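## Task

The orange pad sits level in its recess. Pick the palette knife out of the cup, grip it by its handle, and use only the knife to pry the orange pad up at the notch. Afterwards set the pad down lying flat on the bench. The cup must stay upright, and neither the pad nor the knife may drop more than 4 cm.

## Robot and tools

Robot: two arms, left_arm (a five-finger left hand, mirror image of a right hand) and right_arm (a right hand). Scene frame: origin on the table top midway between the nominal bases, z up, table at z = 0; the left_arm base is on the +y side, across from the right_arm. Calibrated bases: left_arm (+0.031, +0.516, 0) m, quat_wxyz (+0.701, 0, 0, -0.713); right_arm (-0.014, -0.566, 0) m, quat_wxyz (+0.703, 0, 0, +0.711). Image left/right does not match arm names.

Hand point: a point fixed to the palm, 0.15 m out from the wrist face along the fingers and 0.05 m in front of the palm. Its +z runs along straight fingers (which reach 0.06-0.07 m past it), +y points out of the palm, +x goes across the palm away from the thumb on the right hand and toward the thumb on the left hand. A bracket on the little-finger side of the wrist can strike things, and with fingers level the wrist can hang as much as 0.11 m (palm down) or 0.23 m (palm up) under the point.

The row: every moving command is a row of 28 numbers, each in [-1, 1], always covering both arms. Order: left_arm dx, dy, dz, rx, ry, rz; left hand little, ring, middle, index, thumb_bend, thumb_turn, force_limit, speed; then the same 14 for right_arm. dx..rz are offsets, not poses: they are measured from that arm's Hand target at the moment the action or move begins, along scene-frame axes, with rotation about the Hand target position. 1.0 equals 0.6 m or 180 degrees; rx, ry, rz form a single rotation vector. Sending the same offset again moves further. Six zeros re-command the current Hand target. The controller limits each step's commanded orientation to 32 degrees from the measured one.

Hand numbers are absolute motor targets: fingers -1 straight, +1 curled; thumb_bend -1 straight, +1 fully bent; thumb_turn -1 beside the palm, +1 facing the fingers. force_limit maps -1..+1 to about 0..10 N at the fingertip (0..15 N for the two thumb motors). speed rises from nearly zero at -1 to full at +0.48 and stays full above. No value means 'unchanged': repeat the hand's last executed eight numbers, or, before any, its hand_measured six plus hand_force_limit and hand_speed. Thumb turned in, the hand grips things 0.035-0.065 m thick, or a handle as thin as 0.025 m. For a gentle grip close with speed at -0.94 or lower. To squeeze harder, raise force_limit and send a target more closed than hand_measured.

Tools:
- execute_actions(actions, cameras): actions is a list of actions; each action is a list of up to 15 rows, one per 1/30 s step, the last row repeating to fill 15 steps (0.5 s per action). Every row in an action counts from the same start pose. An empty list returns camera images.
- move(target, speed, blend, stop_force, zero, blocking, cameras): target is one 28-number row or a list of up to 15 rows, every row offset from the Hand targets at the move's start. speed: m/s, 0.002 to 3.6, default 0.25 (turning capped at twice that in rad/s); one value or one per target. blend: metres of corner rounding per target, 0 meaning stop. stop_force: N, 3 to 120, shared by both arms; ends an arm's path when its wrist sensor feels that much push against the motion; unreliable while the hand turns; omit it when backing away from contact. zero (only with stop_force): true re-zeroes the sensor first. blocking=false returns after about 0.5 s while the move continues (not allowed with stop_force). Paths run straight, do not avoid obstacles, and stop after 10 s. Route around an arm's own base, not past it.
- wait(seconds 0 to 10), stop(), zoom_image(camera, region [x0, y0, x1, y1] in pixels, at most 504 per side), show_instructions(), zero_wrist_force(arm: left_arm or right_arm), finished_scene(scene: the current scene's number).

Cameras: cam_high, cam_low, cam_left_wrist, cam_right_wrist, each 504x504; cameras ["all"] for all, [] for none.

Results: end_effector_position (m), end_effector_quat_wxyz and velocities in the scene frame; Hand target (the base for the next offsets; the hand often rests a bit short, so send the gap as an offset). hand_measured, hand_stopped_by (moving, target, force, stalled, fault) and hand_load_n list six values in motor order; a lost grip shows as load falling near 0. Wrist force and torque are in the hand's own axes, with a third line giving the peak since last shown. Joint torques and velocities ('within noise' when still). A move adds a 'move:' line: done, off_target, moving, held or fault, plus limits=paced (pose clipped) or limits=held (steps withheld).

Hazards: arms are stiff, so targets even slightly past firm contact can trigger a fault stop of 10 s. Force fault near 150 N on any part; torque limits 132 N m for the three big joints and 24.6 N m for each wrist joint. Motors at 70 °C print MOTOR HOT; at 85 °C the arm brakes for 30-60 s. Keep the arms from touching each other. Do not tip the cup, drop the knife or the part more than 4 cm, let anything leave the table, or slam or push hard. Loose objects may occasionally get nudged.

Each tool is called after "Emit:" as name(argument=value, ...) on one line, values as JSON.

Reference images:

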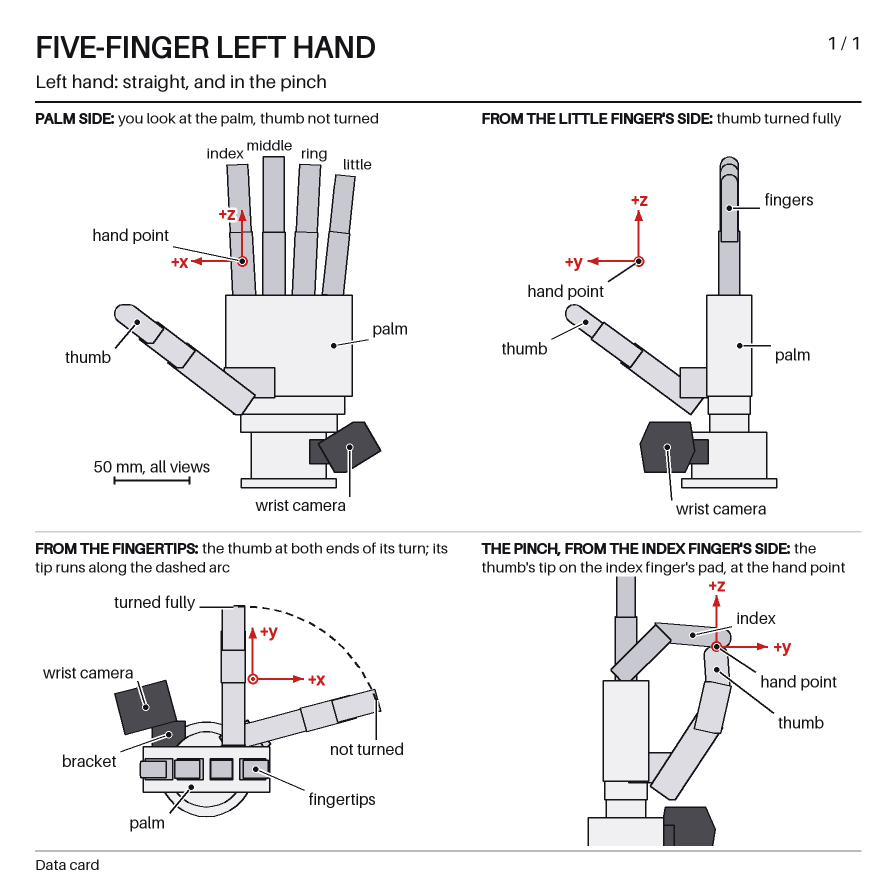

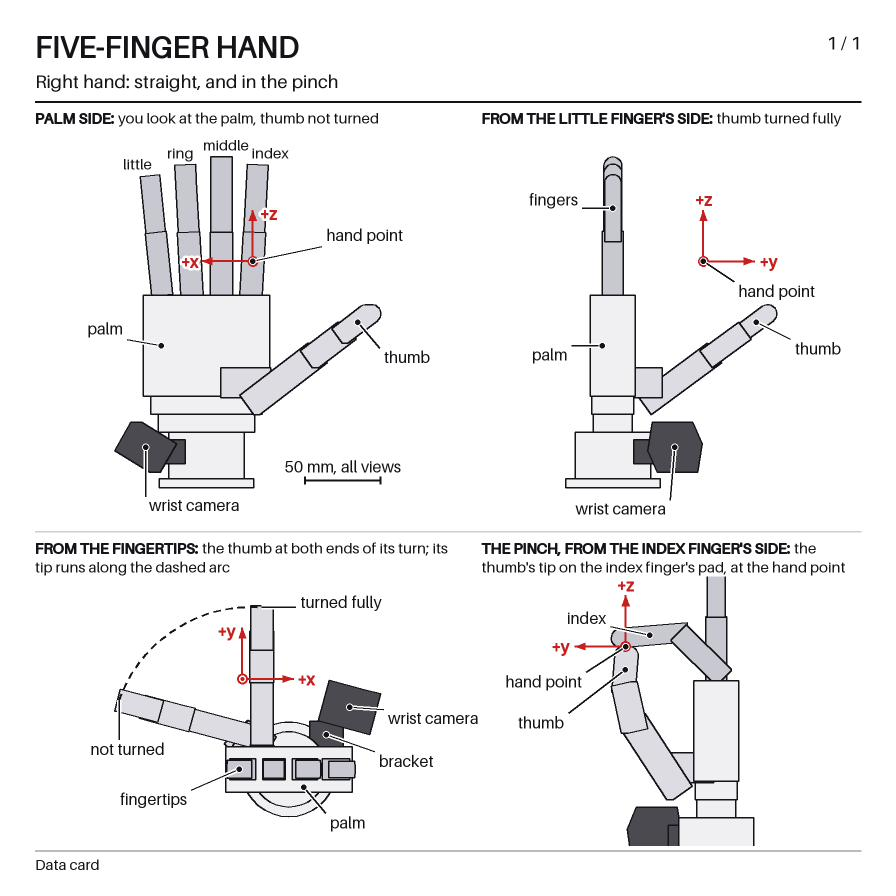

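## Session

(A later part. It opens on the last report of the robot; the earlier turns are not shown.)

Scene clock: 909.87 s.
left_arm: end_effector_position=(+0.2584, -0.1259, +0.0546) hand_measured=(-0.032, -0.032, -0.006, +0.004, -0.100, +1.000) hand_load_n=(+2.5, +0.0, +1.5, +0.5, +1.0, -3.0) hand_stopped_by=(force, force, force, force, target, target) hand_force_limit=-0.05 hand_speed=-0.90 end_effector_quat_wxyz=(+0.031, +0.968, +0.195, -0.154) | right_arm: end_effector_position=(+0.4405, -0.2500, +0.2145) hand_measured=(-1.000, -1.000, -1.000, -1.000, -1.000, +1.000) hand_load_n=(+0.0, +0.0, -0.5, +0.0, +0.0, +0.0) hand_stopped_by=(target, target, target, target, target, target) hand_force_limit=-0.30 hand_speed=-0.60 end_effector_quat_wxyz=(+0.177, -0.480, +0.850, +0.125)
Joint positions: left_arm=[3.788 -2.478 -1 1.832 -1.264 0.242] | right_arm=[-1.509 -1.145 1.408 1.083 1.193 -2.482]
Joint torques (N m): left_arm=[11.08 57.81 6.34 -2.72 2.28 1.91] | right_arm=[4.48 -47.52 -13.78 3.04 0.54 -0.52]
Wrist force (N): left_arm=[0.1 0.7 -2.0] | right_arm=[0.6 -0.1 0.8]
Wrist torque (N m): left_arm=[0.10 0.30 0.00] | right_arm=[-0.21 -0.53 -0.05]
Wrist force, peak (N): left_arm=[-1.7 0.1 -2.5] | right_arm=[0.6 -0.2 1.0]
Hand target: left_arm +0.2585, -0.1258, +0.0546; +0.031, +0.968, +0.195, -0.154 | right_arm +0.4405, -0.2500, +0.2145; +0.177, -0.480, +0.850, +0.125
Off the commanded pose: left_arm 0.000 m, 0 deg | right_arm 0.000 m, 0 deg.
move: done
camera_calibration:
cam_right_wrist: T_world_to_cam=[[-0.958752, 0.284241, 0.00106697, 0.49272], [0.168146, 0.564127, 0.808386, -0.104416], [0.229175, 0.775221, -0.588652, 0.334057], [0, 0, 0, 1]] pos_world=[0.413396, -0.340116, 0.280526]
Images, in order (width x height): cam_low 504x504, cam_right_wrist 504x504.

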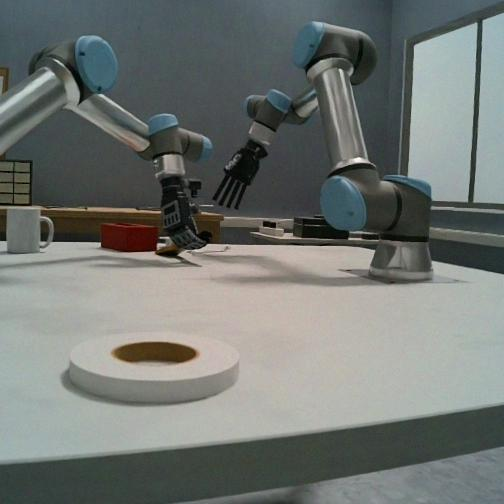

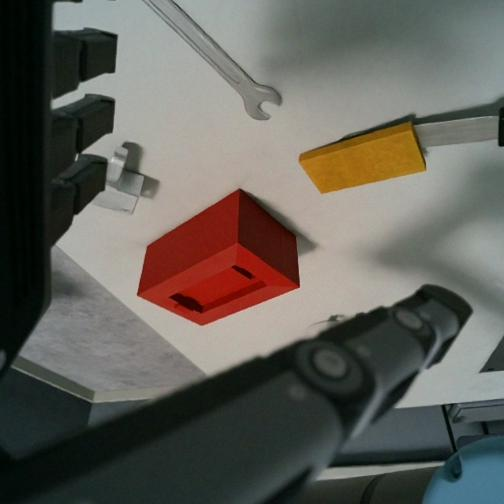

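Emit:
move(target=[-0.06913,-0.0291,0,0,0,0,0.3,0.3,0.45,0.45,-0.1,1,-0.05,-0.9,0,0,0,0,0,0,-1,-1,-1,-1,-1,1,-0.3,-0.6], speed=0.03, cameras=["cam_right_wrist", "cam_low"])

Emit:
zoom_image(camera="cam_low", region=[140, 200, 220, 260])

Emit:
zoom_image(camera="cam_right_wrist", region=[280, 90, 480, 210])

Scene clock: 916.07 s.
left_arm: end_effector_position=(+0.2169, -0.1434, +0.0546) hand_measured=(-0.032, -0.032, -0.006, +0.004, -0.100, +1.000) hand_load_n=(+2.5, +0.0, +1.5, +0.0, +1.0, -2.5) hand_stopped_by=(force, force, force, force, target, target) hand_force_limit=-0.05 hand_speed=-0.90 end_effector_quat_wxyz=(+0.031, +0.968, +0.195, -0.154) end_effector_velocity=(+0.002, +0.000, +0.000) end_effector_angular_velocity=(-0.002, -0.002, -0.002) | right_arm: end_effector_position=(+0.4405, -0.2500, +0.2145) hand_measured=(-1.000, -1.000, -1.000, -1.000, -1.000, +1.000) hand_load_n=(+0.0, +0.0, +0.0, +0.0, +0.0, +0.0) hand_stopped_by=(target, target, target, target, target, target) hand_force_limit=-0.30 hand_speed=-0.60 end_effector_quat_wxyz=(+0.177, -0.480, +0.850, +0.125)
Joint positions: left_arm=[3.715 -2.479 -0.992 1.848 -1.259 0.166] | right_arm=[-1.509 -1.145 1.408 1.083 1.193 -2.482]
Joint velocities: left_arm=[0.003 0 0.001 0 -0.001 0.005] | right_arm=[within noise]
Joint torques (N m): left_arm=[12.9 39.33 16.81 -2.6 2.31 2.52] | right_arm=[4.06 -47.42 -14.62 3.04 0.44 -0.32]
Wrist force (N): left_arm=[-0.3 0.6 -2.1] | right_arm=[0.6 -0.1 0.9]
Wrist torque (N m): left_arm=[0.10 0.34 -0.03] | right_arm=[-0.22 -0.54 -0.05]
Wrist force, peak (N): left_arm=[-1.0 0.7 -2.4] | right_arm=[0.8 -0.1 0.9]
Hand target: left_arm +0.2171, -0.1433, +0.0546; +0.031, +0.968, +0.195, -0.154 | right_arm +0.4405, -0.2500, +0.2145; +0.177, -0.480, +0.850, +0.125
Off the commanded pose: left_arm 0.000 m, 0 deg | right_arm 0.000 m, 0 deg.
move: done
camera_calibration:
cam_right_wrist: T_world_to_cam=[[-0.958752, 0.284241, 0.00106697, 0.49272], [0.168146, 0.564127, 0.808386, -0.104416], [0.229175, 0.775221, -0.588652, 0.334057], [0, 0, 0, 1]] pos_world=[0.413396, -0.340116, 0.280526]
Images, in order (width x height): cam_low 504x504, cam_right_wrist 504x504.

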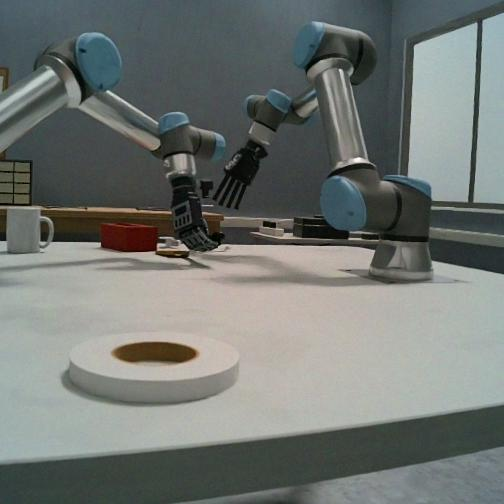

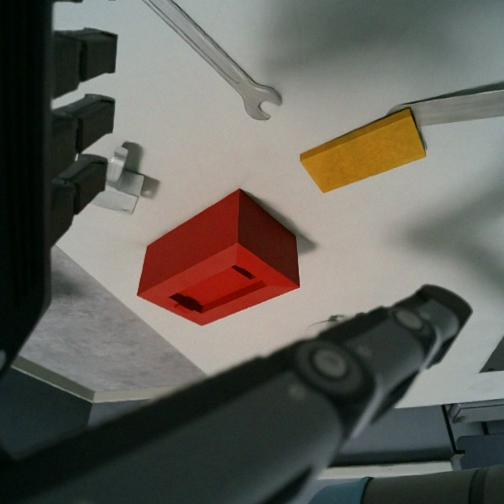

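Scaled by 6.300 from the camera's 504x504 image, which has a finer 720x720 frame.

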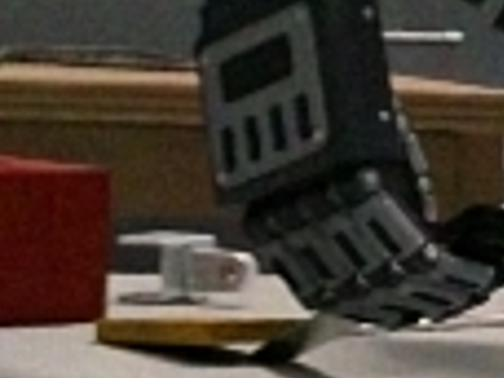

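Scaled by 2.520 from the camera's 504x504 image, which has a finer 720x720 frame.

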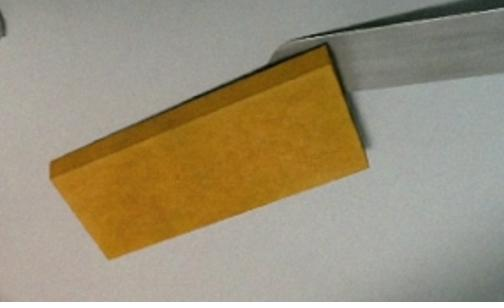

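Emit:
move(target=[-0.0768,-0.0323,0.0005,0,0,0,0.3,0.3,0.45,0.45,-0.1,1,-0.05,-0.9,0,0,0,0,0,0,-1,-1,-1,-1,-1,1,-0.3,-0.6], speed=0.03, cameras=["cam_right_wrist", "cam_low"])

Emit:
zoom_image(camera="cam_low", region=[140, 200, 220, 260])

Emit:
zoom_image(camera="cam_right_wrist", region=[280, 90, 480, 210])

Scene clock: 920.57 s.
left_arm: end_effector_position=(+0.1708, -0.1628, +0.0549) hand_measured=(-0.032, -0.032, -0.006, +0.004, -0.100, +1.000) hand_load_n=(+2.0, +0.5, +1.5, +0.5, +1.0, -2.5) hand_stopped_by=(force, force, force, force, target, target) hand_force_limit=-0.05 hand_speed=-0.90 end_effector_quat_wxyz=(+0.031, +0.968, +0.195, -0.154) end_effector_velocity=(+0.002, +0.000, +0.000) end_effector_angular_velocity=(-0.002, +0.000, -0.002) | right_arm: end_effector_position=(+0.4405, -0.2500, +0.2145) hand_measured=(-1.000, -1.000, -1.000, -1.000, -1.000, +1.000) hand_load_n=(+0.0, +0.0, +0.0, +0.0, +0.0, +0.0) hand_stopped_by=(target, target, target, target, target, target) hand_force_limit=-0.30 hand_speed=-0.60 end_effector_quat_wxyz=(+0.177, -0.480, +0.850, +0.125)
Joint positions: left_arm=[3.633 -2.491 -0.963 1.856 -1.256 0.08] | right_arm=[-1.509 -1.145 1.408 1.083 1.193 -2.482]
Joint velocities: left_arm=[0.003 0 0.001 0 0.001 0.005] | right_arm=[within noise]
Joint torques (N m): left_arm=[13.36 46.24 8.26 -1.97 2.22 2.29] | right_arm=[3.57 -47.15 -15.24 3.23 0.59 -0.43]
Wrist force (N): left_arm=[-0.5 0.6 -1.7] | right_arm=[0.5 -0.1 0.8]
Wrist torque (N m): left_arm=[0.11 0.30 -0.02] | right_arm=[-0.21 -0.52 -0.05]
Wrist force, peak (N): left_arm=[-1.7 0.3 -2.3] | right_arm=[0.8 0.0 0.9]
Hand target: left_arm +0.1710, -0.1627, +0.0549; +0.031, +0.968, +0.195, -0.154 | right_arm +0.4405, -0.2500, +0.2145; +0.177, -0.480, +0.850, +0.125
Off the commanded pose: left_arm 0.000 m, 0 deg | right_arm 0.000 m, 0 deg.
move: done
camera_calibration:
cam_right_wrist: T_world_to_cam=[[-0.958752, 0.284241, 0.00106697, 0.49272], [0.168146, 0.564127, 0.808386, -0.104416], [0.229175, 0.775221, -0.588652, 0.334057], [0, 0, 0, 1]] pos_world=[0.413396, -0.340116, 0.280526]
Images, in order (width x height): cam_low 504x504, cam_right_wrist 504x504.

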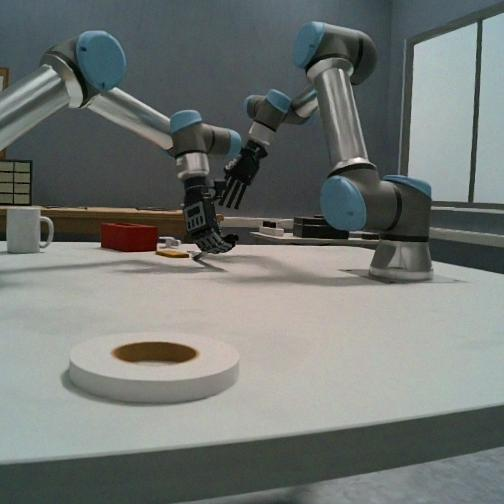

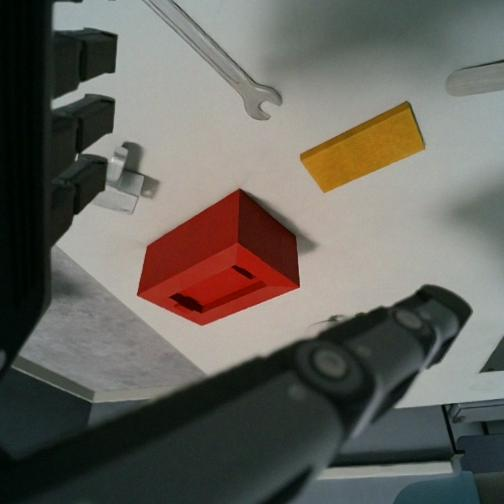

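Scaled by 6.300 from the camera's 504x504 image, which has a finer 720x720 frame.

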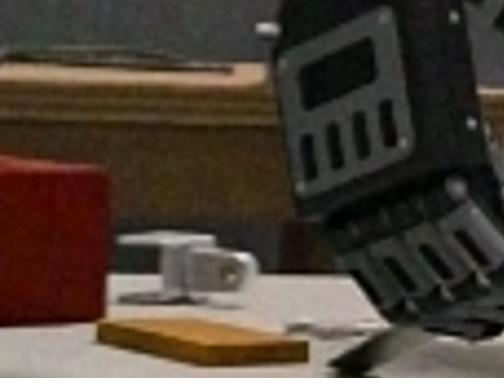

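Scaled by 2.520 from the camera's 504x504 image, which has a finer 720x720 frame.

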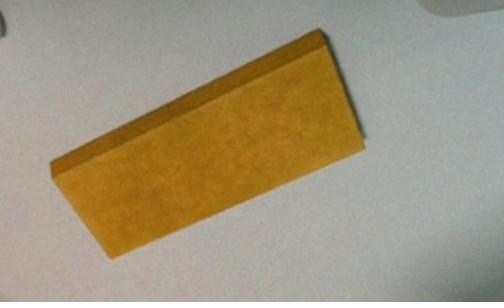

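Emit:
move(target=[[0,0,0.0667,0,0,0,0.3,0.3,0.45,0.45,-0.1,1,-0.05,-0.9,0,0,0,0,0,0,-1,-1,-1,-1,-1,1,-0.3,-0.6],[-0.0183,0.3212,0.1,0.0388,-0.0922,0,0.3,0.3,0.45,0.45,-0.1,1,-0.05,-0.9,0,0,0,0,0,0,-1,-1,-1,-1,-1,1,-0.3,-0.6]], speed=0.1, blend=0.02, cameras=["all"])

Scene clock: 934.43 s.
left_arm: end_effector_position=(+0.1600, +0.0300, +0.1149) hand_measured=(-0.030, -0.032, -0.006, +0.004, -0.100, +1.000) hand_load_n=(+0.0, +0.0, +1.5, +3.0, +1.5, -1.0) hand_stopped_by=(force, force, force, force, target, target) hand_force_limit=-0.05 hand_speed=-0.90 end_effector_quat_wxyz=(+0.000, +0.980, +0.198, -0.001) | right_arm: end_effector_position=(+0.4405, -0.2500, +0.2145) hand_measured=(-1.000, -1.000, -1.000, -1.000, -1.000, +1.000) hand_load_n=(+0.0, +0.0, +0.0, +0.0, -0.5, -0.5) hand_stopped_by=(target, target, target, target, target, target) hand_force_limit=-0.30 hand_speed=-0.60 end_effector_quat_wxyz=(+0.177, -0.480, +0.850, +0.125)
Joint positions: left_arm=[3.633 -2.012 -1.611 2.051 -1.569 0.076] | right_arm=[-1.509 -1.145 1.408 1.083 1.193 -2.482]
Joint torques (N m): left_arm=[1.36 35.98 6.08 -3.38 -0.58 1.77] | right_arm=[3.59 -46.75 -14.71 2.96 0.56 -0.52]
Wrist force (N): left_arm=[-0.2 0.7 0.1] | right_arm=[0.8 -0.3 0.9]
Wrist torque (N m): left_arm=[0.14 0.04 0.02] | right_arm=[-0.25 -0.56 -0.04]
Wrist force, peak (N): left_arm=[-1.6 0.5 -2.0] | right_arm=[0.9 -0.1 0.8]
Hand target: left_arm +0.1600, +0.0300, +0.1149; +0.000, +0.980, +0.198, -0.001 | right_arm +0.4405, -0.2500, +0.2145; +0.177, -0.480, +0.850, +0.125
Off the commanded pose: left_arm 0.000 m, 0 deg | right_arm 0.000 m, 0 deg.
move: done
camera_calibration:
cam_left_wrist: T_world_to_cam=[[-0.0835756, 0.996317, -0.0191893, -0.0100681], [0.871392, 0.0824109, 0.483617, -0.193677], [0.483417, 0.0236972, -0.87507, 0.137517], [0, 0, 0, 1]] pos_world=[0.101449, 0.0227334, 0.21381]
cam_right_wrist: T_world_to_cam=[[-0.958752, 0.284241, 0.00106697, 0.49272], [0.168146, 0.564127, 0.808386, -0.104416], [0.229175, 0.775221, -0.588652, 0.334057], [0, 0, 0, 1]] pos_world=[0.413396, -0.340116, 0.280526]

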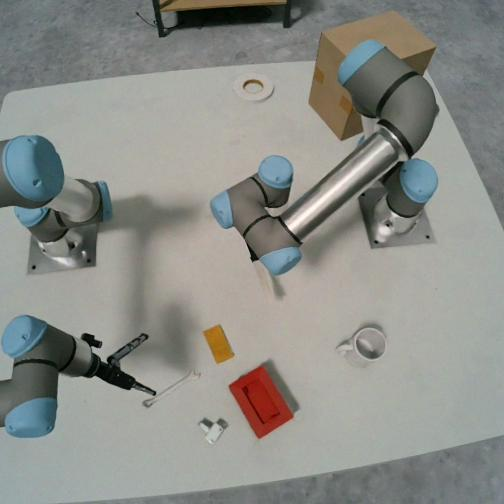

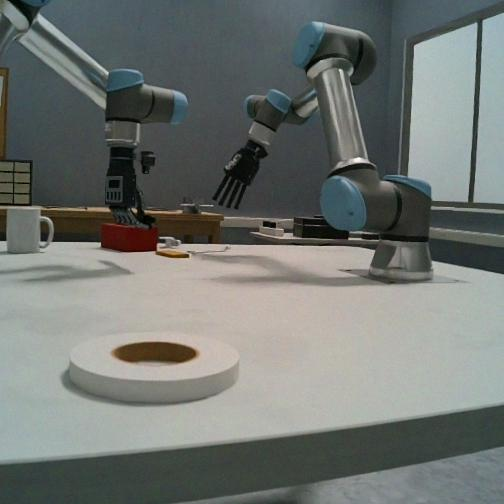

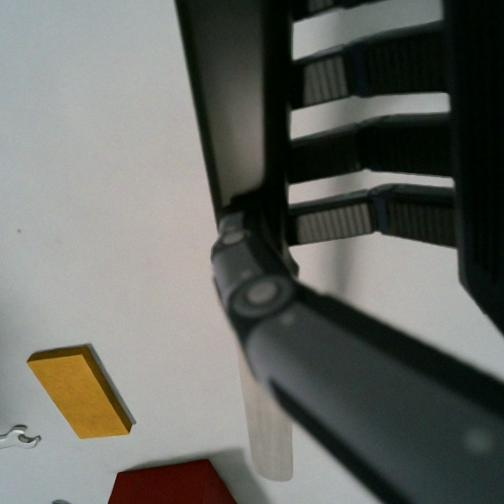

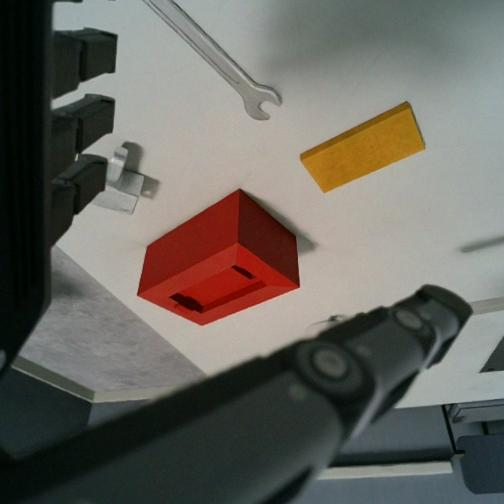

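Emit:
move(target=[0,0,-0.0667,0.2304,0.097,0,0.3,0.3,0.45,0.45,-0.1,1,-0.05,-0.9,0,0,0,0,0,0,-1,-1,-1,-1,-1,1,-0.3,-0.6], speed=0.15, cameras=["cam_low", "cam_left_wrist"])

Emit:
zoom_image(camera="cam_low", region=[60, 180, 220, 280])

Scene clock: 941.60 s.
left_arm: end_effector_position=(+0.1600, +0.0300, +0.0748) hand_measured=(-0.030, -0.032, -0.006, +0.004, -0.100, +1.000) hand_load_n=(+0.0, +0.0, +1.0, +2.5, +1.5, -1.5) hand_stopped_by=(force, force, force, force, target, target) hand_force_limit=-0.05 hand_speed=-0.90 end_effector_quat_wxyz=(-0.375, +0.905, +0.183, -0.076) | right_arm: end_effector_position=(+0.4405, -0.2500, +0.2145) hand_measured=(-1.000, -1.000, -1.000, -1.000, -1.000, +1.000) hand_load_n=(+0.0, +0.0, +0.0, +0.0, +0.0, +0.0) hand_stopped_by=(target, target, target, target, target, target) hand_force_limit=-0.30 hand_speed=-0.60 end_effector_quat_wxyz=(+0.177, -0.480, +0.850, +0.125)
Joint positions: left_arm=[3.609 -2.535 -1.086 1.265 -1.606 0.037] | right_arm=[-1.509 -1.145 1.408 1.083 1.193 -2.482]
Joint torques (N m): left_arm=[-7.52 45.93 11.08 -4.56 0.55 0.6] | right_arm=[4.07 -48.1 -15.22 3.16 0.41 -0.19]
Wrist force (N): left_arm=[0.2 1.4 0.7] | right_arm=[0.4 -0.2 0.6]
Wrist torque (N m): left_arm=[0.16 -0.05 -0.02] | right_arm=[-0.22 -0.51 -0.06]
Wrist force, peak (N): left_arm=[0.5 2.0 0.5] | right_arm=[0.8 -0.2 0.9]
Hand target: left_arm +0.1600, +0.0300, +0.0748; -0.375, +0.905, +0.183, -0.077 | right_arm +0.4405, -0.2500, +0.2145; +0.177, -0.480, +0.850, +0.125
Off the commanded pose: left_arm 0.000 m, 0 deg | right_arm 0.000 m, 0 deg.
move: done
camera_calibration:
cam_left_wrist: T_world_to_cam=[[0.0190568, 0.752215, 0.658642, -0.070657], [0.974226, -0.162065, 0.156902, -0.158941], [0.224767, 0.638677, -0.735916, 0.115007], [0, 0, 0, 1]] pos_world=[0.130341, -0.0460618, 0.156111]
Images, in order (width x height): cam_low 504x504, cam_left_wrist 504x504.

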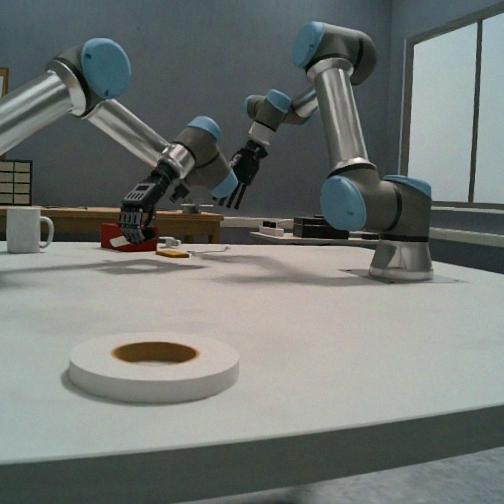

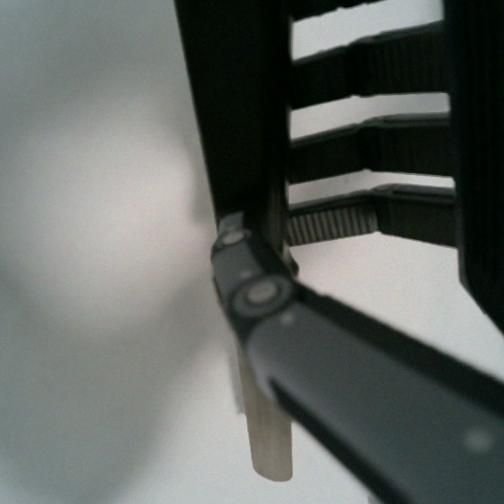

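Scaled by 3.150 from the camera's 504x504 image, which has a finer 720x720 frame.

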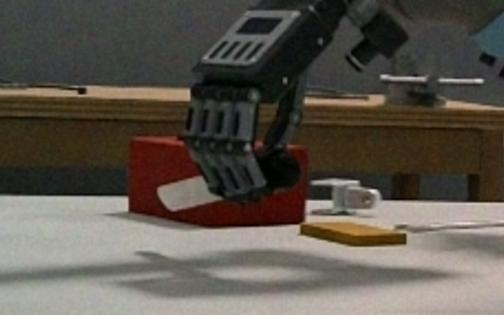

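Emit:
move(target=[0,0,-0.0583,0,0,0,0.3,0.3,0.45,0.45,-0.1,1,-0.05,-0.9,0,0,0,0,0,0,-1,-1,-1,-1,-1,1,-0.3,-0.6], speed=0.04, stop_force=5, cameras=["cam_low"])

Emit:
zoom_image(camera="cam_low", region=[60, 180, 220, 280])

Scene clock: 945.90 s.
left_arm: end_effector_position=(+0.1600, +0.0300, +0.0399) hand_measured=(-0.032, -0.032, -0.006, +0.004, -0.100, +1.000) hand_load_n=(+0.5, +0.0, +2.0, +2.0, +0.5, -1.0) hand_stopped_by=(force, force, force, force, target, target) hand_force_limit=-0.05 hand_speed=-0.90 end_effector_quat_wxyz=(-0.375, +0.905, +0.183, -0.077) | right_arm: end_effector_position=(+0.4405, -0.2500, +0.2145) hand_measured=(-1.000, -1.000, -1.000, -1.000, -1.000, +1.000) hand_load_n=(+0.0, +0.0, +0.0, +0.0, +0.0, +0.0) hand_stopped_by=(target, target, target, target, target, target) hand_force_limit=-0.30 hand_speed=-0.60 end_effector_quat_wxyz=(+0.177, -0.480, +0.850, +0.125)
Joint positions: left_arm=[3.609 -2.58 -1.097 1.32 -1.606 0.037] | right_arm=[-1.509 -1.145 1.408 1.083 1.193 -2.482]
Joint torques (N m): left_arm=[10.89 60.88 23.29 -4.49 1.58 2.56] | right_arm=[3.05 -47.17 -14.62 3.02 0.73 -0.25]
Wrist force (N): left_arm=[0.1 1.0 -0.1] | right_arm=[0.5 -0.1 0.7]
Wrist torque (N m): left_arm=[0.15 0.04 -0.07] | right_arm=[-0.21 -0.52 -0.05]
Wrist force, peak (N): left_arm=[0.3 1.6 0.9] | right_arm=[0.8 0.0 1.0]
Hand target: left_arm +0.1600, +0.0300, +0.0399; -0.375, +0.905, +0.183, -0.077 | right_arm +0.4405, -0.2500, +0.2145; +0.177, -0.480, +0.850, +0.125
Off the commanded pose: left_arm 0.000 m, 0 deg | right_arm 0.000 m, 0 deg.
move: done
Images, in order (width x height): cam_low 504x504.

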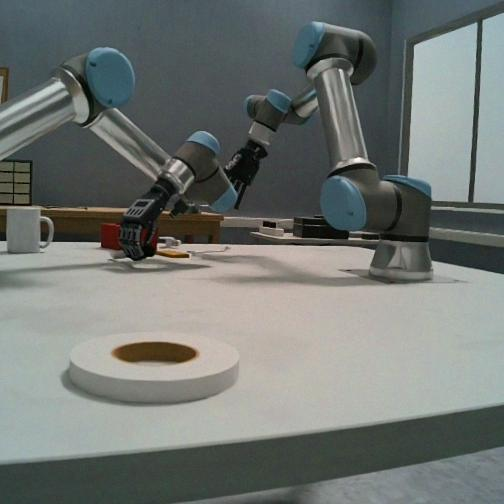

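Scaled by 3.150 from the camera's 504x504 image, which has a finer 720x720 frame.

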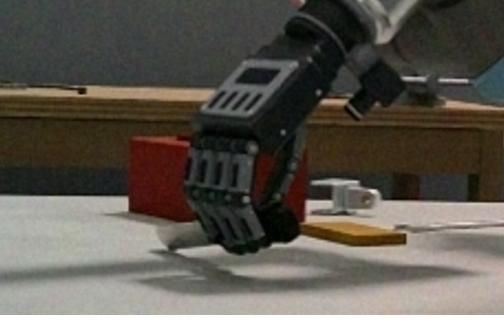

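Emit:
move(target=[0,0,-0.05,0,0,0,0.3,0.3,0.45,0.45,-0.1,1,-0.05,-0.9,0,0,0,0,0,0,-1,-1,-1,-1,-1,1,-0.3,-0.6], speed=0.012, stop_force=3.5, cameras=["cam_low"])

Emit:
zoom_image(camera="cam_low", region=[100, 200, 200, 270])

Scene clock: 950.17 s.
left_arm: end_effector_position=(+0.1600, +0.0301, +0.0242) hand_measured=(-0.030, -0.032, -0.006, +0.004, -0.100, +1.000) hand_load_n=(+0.0, +0.0, +4.5, +1.5, +0.0, -2.5) hand_stopped_by=(force, force, force, force, target, target) hand_force_limit=-0.05 hand_speed=-0.90 end_effector_quat_wxyz=(-0.375, +0.905, +0.183, -0.077) | right_arm: end_effector_position=(+0.4405, -0.2500, +0.2145) hand_measured=(-1.000, -1.000, -1.000, -1.000, -1.000, +1.000) hand_load_n=(+0.0, +0.0, +0.0, +0.0, +0.0, +0.0) hand_stopped_by=(target, target, target, target, target, target) hand_force_limit=-0.30 hand_speed=-0.60 end_effector_quat_wxyz=(+0.177, -0.480, +0.850, +0.125)
Joint positions: left_arm=[3.609 -2.602 -1.099 1.344 -1.606 0.037] | right_arm=[-1.509 -1.145 1.408 1.083 1.193 -2.482]
Joint torques (N m): left_arm=[9.4 58.17 7.87 -3.73 1.68 2.57] | right_arm=[2.8 -47.52 -14.53 2.97 0.53 -0.36]
Wrist force (N): left_arm=[0.0 -2.1 -1.8] | right_arm=[0.7 -0.1 0.8]
Wrist torque (N m): left_arm=[0.12 0.05 -0.03] | right_arm=[-0.21 -0.56 -0.03]
Wrist force, peak (N): left_arm=[-0.2 -10.2 -7.7] | right_arm=[0.4 -0.1 1.0]
Hand target: left_arm +0.1600, +0.0301, +0.0242; -0.375, +0.905, +0.183, -0.077 (not the last commanded pose) | right_arm +0.4405, -0.2500, +0.2145; +0.177, -0.480, +0.850, +0.125
Off the commanded pose: left_arm 0.014 m, 0 deg | right_arm 0.000 m, 0 deg.
move: contact (left_arm)
Images, in order (width x height): cam_low 504x504.

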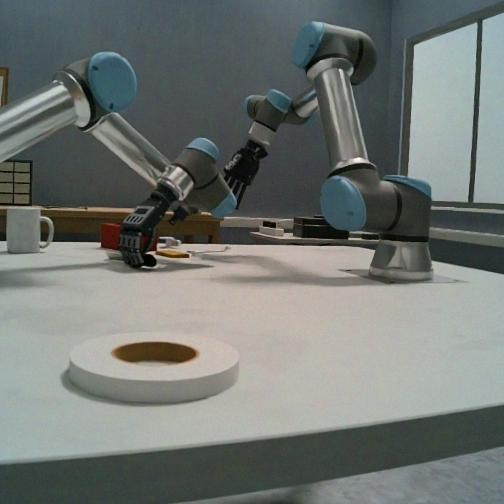

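Scaled by 5.040 from the camera's 504x504 image, which has a finer 720x720 frame.

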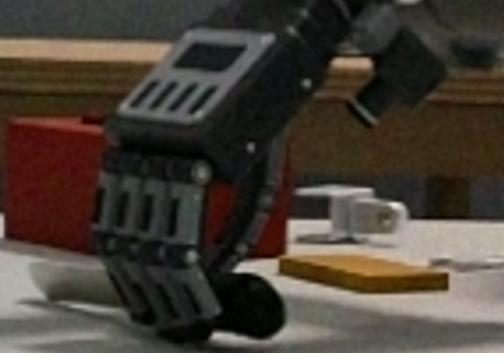

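Emit:
move(target=[0,0,0.006,0,0,0,0.3,0.3,0.45,0.45,-0.1,1,-0.05,-0.9,0,0,0,0,0,0,-1,-1,-1,-1,-1,1,-0.3,-0.6], speed=0.02)

Emit:
move(target=[0,0,0,0,0,0,-0.4,-0.4,-0.4,-0.4,-0.1,1,-0.05,-0.6,0,0,0,0,0,0,-1,-1,-1,-1,-1,1,-0.3,-0.6], speed=0.02, cameras=["cam_low", "cam_left_wrist", "cam_high"])

Emit:
zoom_image(camera="cam_low", region=[100, 200, 200, 270])

Scene clock: 954.23 s.
left_arm: end_effector_position=(+0.1600, +0.0301, +0.0279) hand_measured=(-0.030, -0.032, -0.006, +0.004, -0.100, +1.000) hand_load_n=(+0.0, +0.0, +3.5, +3.5, +1.5, -1.0) hand_stopped_by=(force, force, force, force, target, target) hand_force_limit=-0.05 hand_speed=-0.90 end_effector_quat_wxyz=(-0.375, +0.905, +0.183, -0.077) | right_arm: end_effector_position=(+0.4405, -0.2500, +0.2145) hand_measured=(-1.000, -1.000, -1.000, -1.000, -1.000, +1.000) hand_load_n=(+0.0, +0.0, +0.0, +0.0, +0.0, +0.0) hand_stopped_by=(target, target, target, target, target, target) hand_force_limit=-0.30 hand_speed=-0.60 end_effector_quat_wxyz=(+0.177, -0.480, +0.850, +0.125)
Joint positions: left_arm=[3.609 -2.597 -1.098 1.338 -1.606 0.037] | right_arm=[-1.509 -1.145 1.408 1.083 1.193 -2.482]
Joint torques (N m): left_arm=[9.92 52.07 21.63 -3.35 1.82 2.19] | right_arm=[2 -47.7 -16.33 2.84 0.48 -0.22]
Wrist force (N): left_arm=[0.0 1.5 0.6] | right_arm=[0.5 -0.1 0.6]
Wrist torque (N m): left_arm=[0.18 -0.03 -0.02] | right_arm=[-0.20 -0.52 -0.05]
Wrist force, peak (N): left_arm=[0.2 -2.9 -2.1] | right_arm=[0.7 -0.3 0.9]
Hand target: left_arm +0.1600, +0.0301, +0.0278; -0.375, +0.905, +0.183, -0.077 | right_arm +0.4405, -0.2500, +0.2145; +0.177, -0.480, +0.850, +0.125
Off the commanded pose: left_arm 0.000 m, 0 deg | right_arm 0.000 m, 0 deg.
move: done

Scene clock: 954.87 s.
left_arm: end_effector_position=(+0.1600, +0.0300, +0.0278) hand_measured=(-0.400, -0.400, -0.254, -0.400, -0.100, +1.000) hand_load_n=(-0.5, +0.0, -13.5, +0.0, +0.0, +0.0) hand_stopped_by=(target, target, stalled, target, target, target) hand_force_limit=-0.05 hand_speed=-0.60 end_effector_quat_wxyz=(-0.375, +0.905, +0.183, -0.077) | right_arm: end_effector_position=(+0.4405, -0.2500, +0.2145) hand_measured=(-1.000, -1.000, -1.000, -1.000, -1.000, +1.000) hand_load_n=(+0.0, +0.0, +0.0, +0.0, +0.0, +0.0) hand_stopped_by=(target, target, target, target, target, target) hand_force_limit=-0.30 hand_speed=-0.60 end_effector_quat_wxyz=(+0.177, -0.480, +0.850, +0.125)
Joint positions: left_arm=[3.609 -2.597 -1.098 1.338 -1.606 0.037] | right_arm=[-1.509 -1.145 1.408 1.083 1.193 -2.482]
Joint torques (N m): left_arm=[9.16 30.57 10.61 0.41 1.73 2.41] | right_arm=[2.77 -46.7 -14.36 3.15 0.65 -0.34]
Wrist force (N): left_arm=[-0.1 -6.9 -17.2] | right_arm=[0.5 0.0 0.6]
Wrist torque (N m): left_arm=[0.17 -0.38 0.15] | right_arm=[-0.19 -0.52 -0.05]
Wrist force, peak (N): left_arm=[0.1 -6.3 -17.9] | right_arm=[0.6 -0.2 0.9]
Hand target: left_arm +0.1600, +0.0301, +0.0278; -0.375, +0.905, +0.183, -0.077 | right_arm +0.4405, -0.2500, +0.2145; +0.177, -0.480, +0.850, +0.125
Off the commanded pose: left_arm 0.000 m, 0 deg | right_arm 0.000 m, 0 deg.
move: done
camera_calibration:
cam_left_wrist: T_world_to_cam=[[0.0192491, 0.752184, 0.658672, -0.039733], [0.974244, -0.162151, 0.1567, -0.151649], [0.224672, 0.638691, -0.735932, 0.0804115], [0, 0, 0, 1]] pos_world=[0.130442, -0.0460616, 0.109112]
Images, in order (width x height): cam_high 504x504, cam_low 504x504, cam_left_wrist 504x504.

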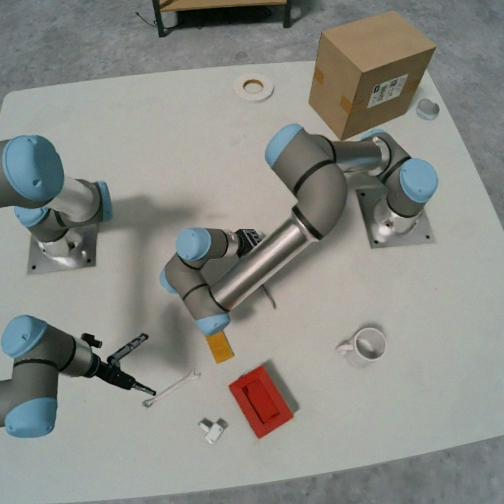

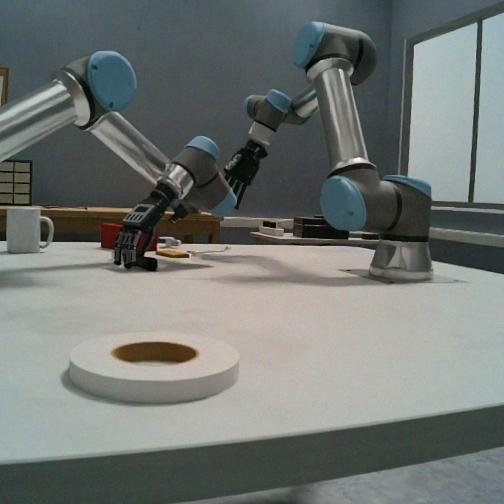

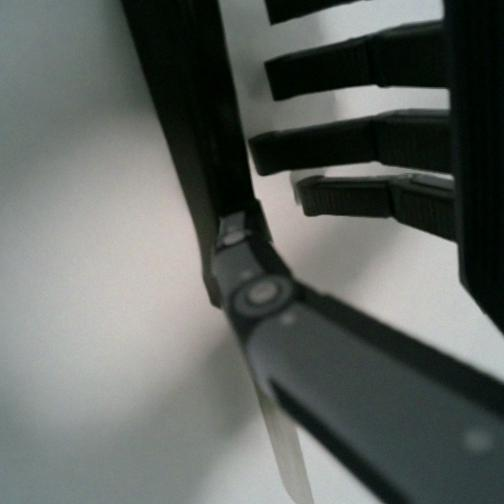

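Scaled by 5.040 from the camera's 504x504 image, which has a finer 720x720 frame.

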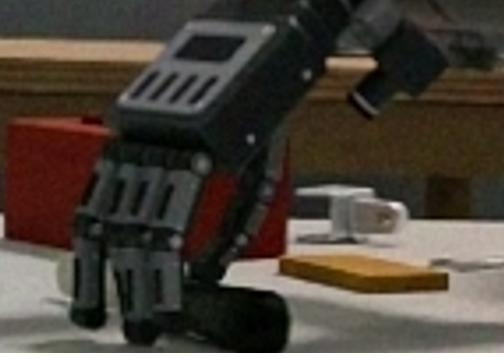

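Emit:
move(target=[0,0,0.0333,0,0,0,-0.4,-0.4,-0.4,-0.4,-0.1,1,-0.05,-0.6,0,0,0,0,0,0,-1,-1,-1,-1,-1,1,-0.3,-0.6], speed=0.03, cameras=["cam_low", "cam_left_wrist", "cam_high"])

Emit:
zoom_image(camera="cam_low", region=[100, 200, 200, 270])

Scene clock: 958.27 s.
left_arm: end_effector_position=(+0.1600, +0.0300, +0.0479) hand_measured=(-0.400, -0.400, -0.256, -0.400, -0.100, +1.000) hand_load_n=(+0.0, +0.0, +0.0, +0.0, +0.0, +0.0) hand_stopped_by=(target, target, stalled, target, target, target) hand_force_limit=-0.05 hand_speed=-0.60 end_effector_quat_wxyz=(-0.375, +0.905, +0.183, -0.077) end_effector_velocity=(+0.000, +0.000, -0.002) end_effector_angular_velocity=(-0.003, -0.001, +0.000) | right_arm: end_effector_position=(+0.4405, -0.2500, +0.2145) hand_measured=(-1.000, -1.000, -1.000, -1.000, -1.000, +1.000) hand_load_n=(+0.0, +0.0, +0.0, +0.0, +0.0, +0.0) hand_stopped_by=(target, target, target, target, target, target) hand_force_limit=-0.30 hand_speed=-0.60 end_effector_quat_wxyz=(+0.177, -0.480, +0.850, +0.125)
Joint positions: left_arm=[3.609 -2.569 -1.095 1.308 -1.606 0.037] | right_arm=[-1.509 -1.145 1.408 1.083 1.193 -2.482]
Joint velocities: left_arm=[0 -0.002 0 0.005 0.001 0] | right_arm=[within noise]
Joint torques (N m): left_arm=[10.28 39.22 18.44 -1.69 1.66 2.34] | right_arm=[2.28 -48.35 -16.28 2.98 0.59 -0.2]
Wrist force (N): left_arm=[0.0 1.0 0.2] | right_arm=[0.5 0.1 0.8]
Wrist torque (N m): left_arm=[0.16 -0.03 -0.03] | right_arm=[-0.19 -0.52 -0.05]
Wrist force, peak (N): left_arm=[0.1 -8.8 -18.8] | right_arm=[0.6 0.0 1.0]
Hand target: left_arm +0.1600, +0.0301, +0.0477; -0.375, +0.905, +0.183, -0.077 | right_arm +0.4405, -0.2500, +0.2145; +0.177, -0.480, +0.850, +0.125
Off the commanded pose: left_arm 0.000 m, 0 deg | right_arm 0.000 m, 0 deg.
move: done
camera_calibration:
cam_left_wrist: T_world_to_cam=[[0.0192491, 0.752184, 0.658672, -0.0529723], [0.974244, -0.162151, 0.1567, -0.154799], [0.224672, 0.638691, -0.735932, 0.0952037], [0, 0, 0, 1]] pos_world=[0.130442, -0.0460616, 0.129212]
Images, in order (width x height): cam_high 504x504, cam_low 504x504, cam_left_wrist 504x504.

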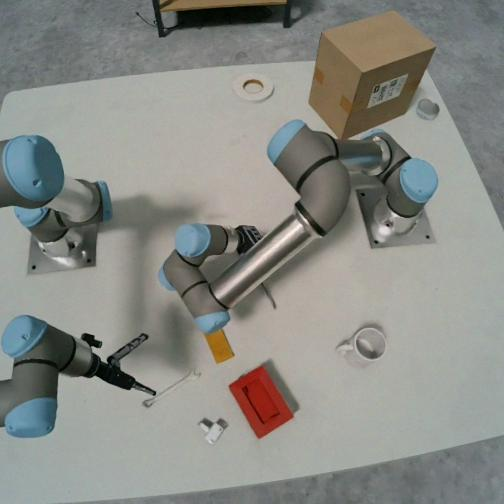

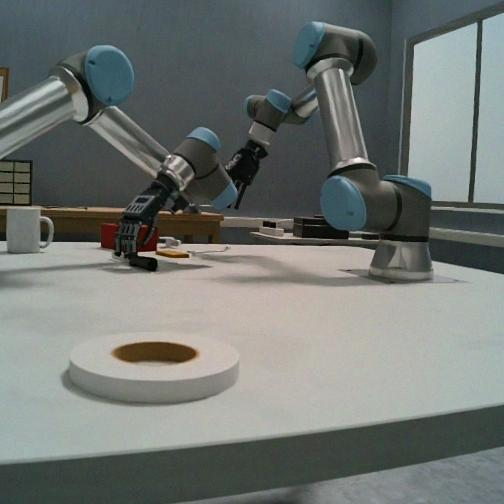

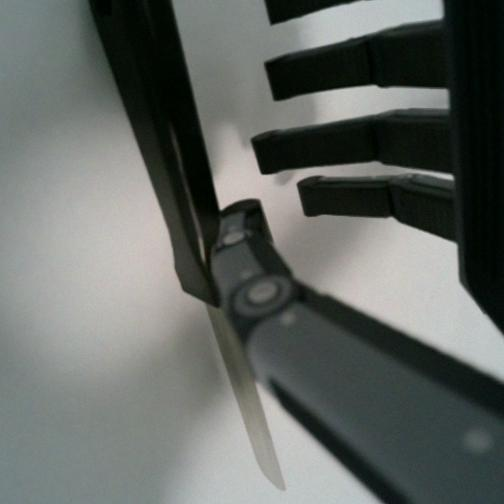

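Scaled by 5.040 from the camera's 504x504 image, which has a finer 720x720 frame.

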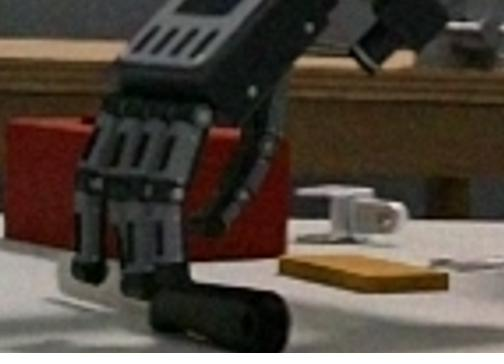

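Emit:
move(target=[[0,0,0.0667,0,0,0,-0.4,-0.4,-0.4,-0.4,-0.1,1,-0.05,-0.6,0,0,0,0,0,0,-1,-1,-1,-1,-1,1,-0.3,-0.6],[0,0,0.25,0,0,0,-0.4,-0.4,-0.4,-0.4,-0.1,1,-0.05,-0.6,0,0,0,0,0,0,-1,-1,-1,-1,-1,1,-0.3,-0.6]], speed=[0.03, 0.1], blend=0.01, cameras=["all"])

Emit:
zoom_image(camera="cam_low", region=[100, 200, 220, 290])

Emit:
zoom_image(camera="cam_high", region=[180, 220, 320, 440])

Scene clock: 964.23 s.
left_arm: end_effector_position=(+0.1600, +0.0300, +0.1977) hand_measured=(-0.400, -0.400, -0.256, -0.400, -0.100, +1.000) hand_load_n=(+0.0, +0.0, +0.0, +0.0, +0.5, +0.0) hand_stopped_by=(target, target, stalled, target, target, target) hand_force_limit=-0.05 hand_speed=-0.60 end_effector_quat_wxyz=(-0.375, +0.905, +0.183, -0.077) | right_arm: end_effector_position=(+0.4405, -0.2500, +0.2145) hand_measured=(-1.000, -1.000, -1.000, -1.000, -1.000, +1.000) hand_load_n=(+0.0, +0.0, +0.0, +0.0, +0.0, +0.0) hand_stopped_by=(target, target, target, target, target, target) hand_force_limit=-0.30 hand_speed=-0.60 end_effector_quat_wxyz=(+0.177, -0.480, +0.850, +0.125)
Joint positions: left_arm=[3.609 -2.414 -0.981 1.039 -1.606 0.037] | right_arm=[-1.509 -1.145 1.408 1.083 1.193 -2.482]
Joint torques (N m): left_arm=[10.76 39.3 8.57 -4.01 1.86 1.99] | right_arm=[2.74 -46.71 -14.88 2.91 0.57 -0.17]
Wrist force (N): left_arm=[0.3 1.0 0.3] | right_arm=[0.6 0.0 0.9]
Wrist torque (N m): left_arm=[0.16 -0.08 -0.01] | right_arm=[-0.20 -0.54 -0.04]
Wrist force, peak (N): left_arm=[0.2 1.3 0.6] | right_arm=[0.8 -0.2 0.9]
Hand target: left_arm +0.1600, +0.0301, +0.1977; -0.375, +0.905, +0.183, -0.077 | right_arm +0.4405, -0.2500, +0.2145; +0.177, -0.480, +0.850, +0.125
Off the commanded pose: left_arm 0.000 m, 0 deg | right_arm 0.000 m, 0 deg.
move: done
camera_calibration:
cam_left_wrist: T_world_to_cam=[[0.0192167, 0.752285, 0.658558, -0.151676], [0.974245, -0.162102, 0.156744, -0.178266], [0.22467, 0.638585, -0.736025, 0.205404], [0, 0, 0, 1]] pos_world=[0.130442, -0.0459614, 0.279012]
cam_right_wrist: T_world_to_cam=[[-0.958752, 0.284241, 0.00106697, 0.49272], [0.168146, 0.564127, 0.808386, -0.104416], [0.229175, 0.775221, -0.588652, 0.334057], [0, 0, 0, 1]] pos_world=[0.413396, -0.340116, 0.280526]

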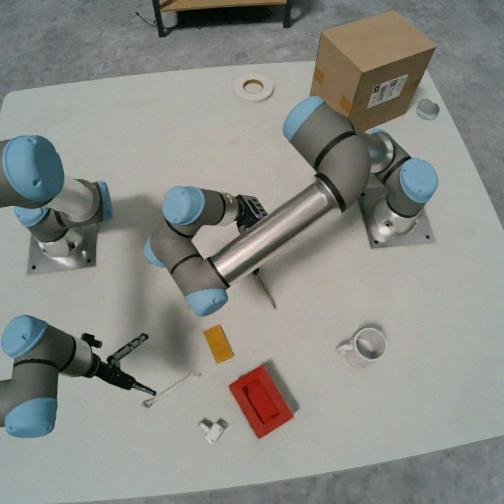

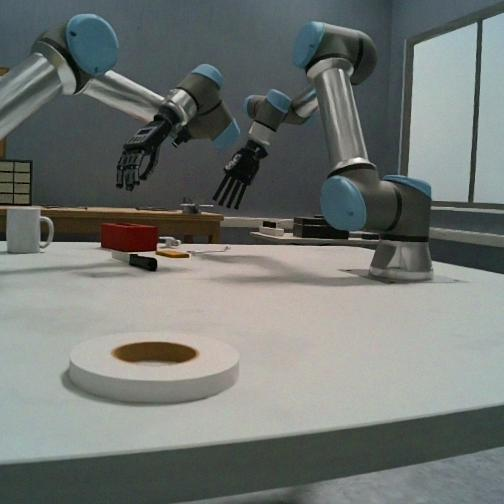

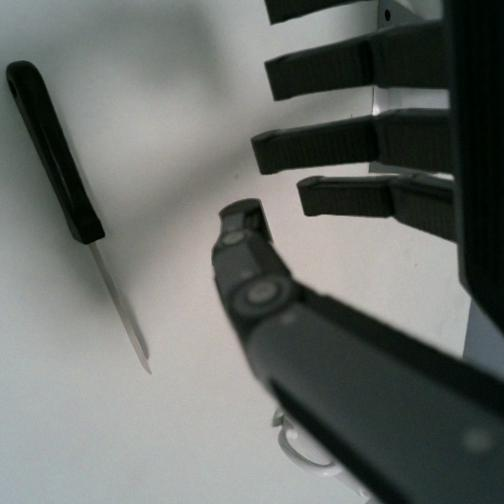

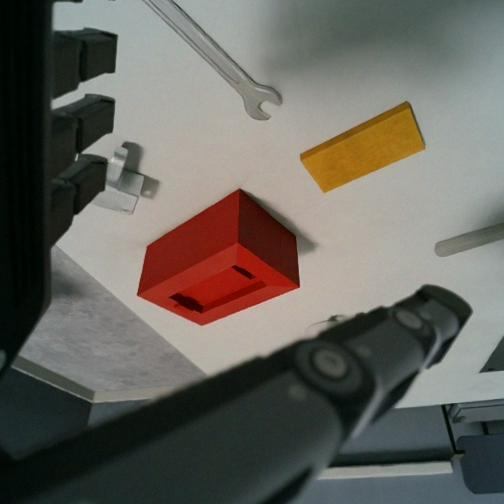

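Scaled by 4.200 from the camera's 504x504 image, which has a finer 720x720 frame.

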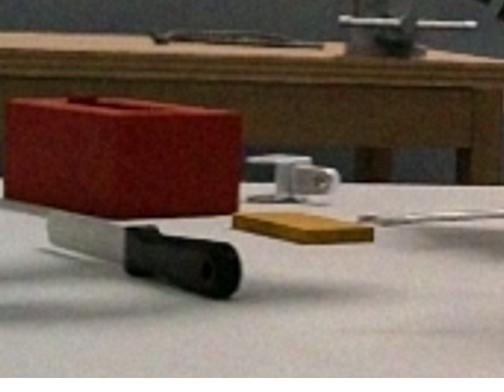

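Scaled by 2.291 from the camera's 504x504 image, which has a finer 720x720 frame.

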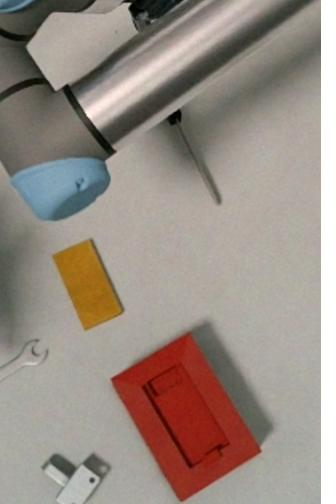

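Emit:
finished_scene(scene=2)

The scene is finished: the task was done.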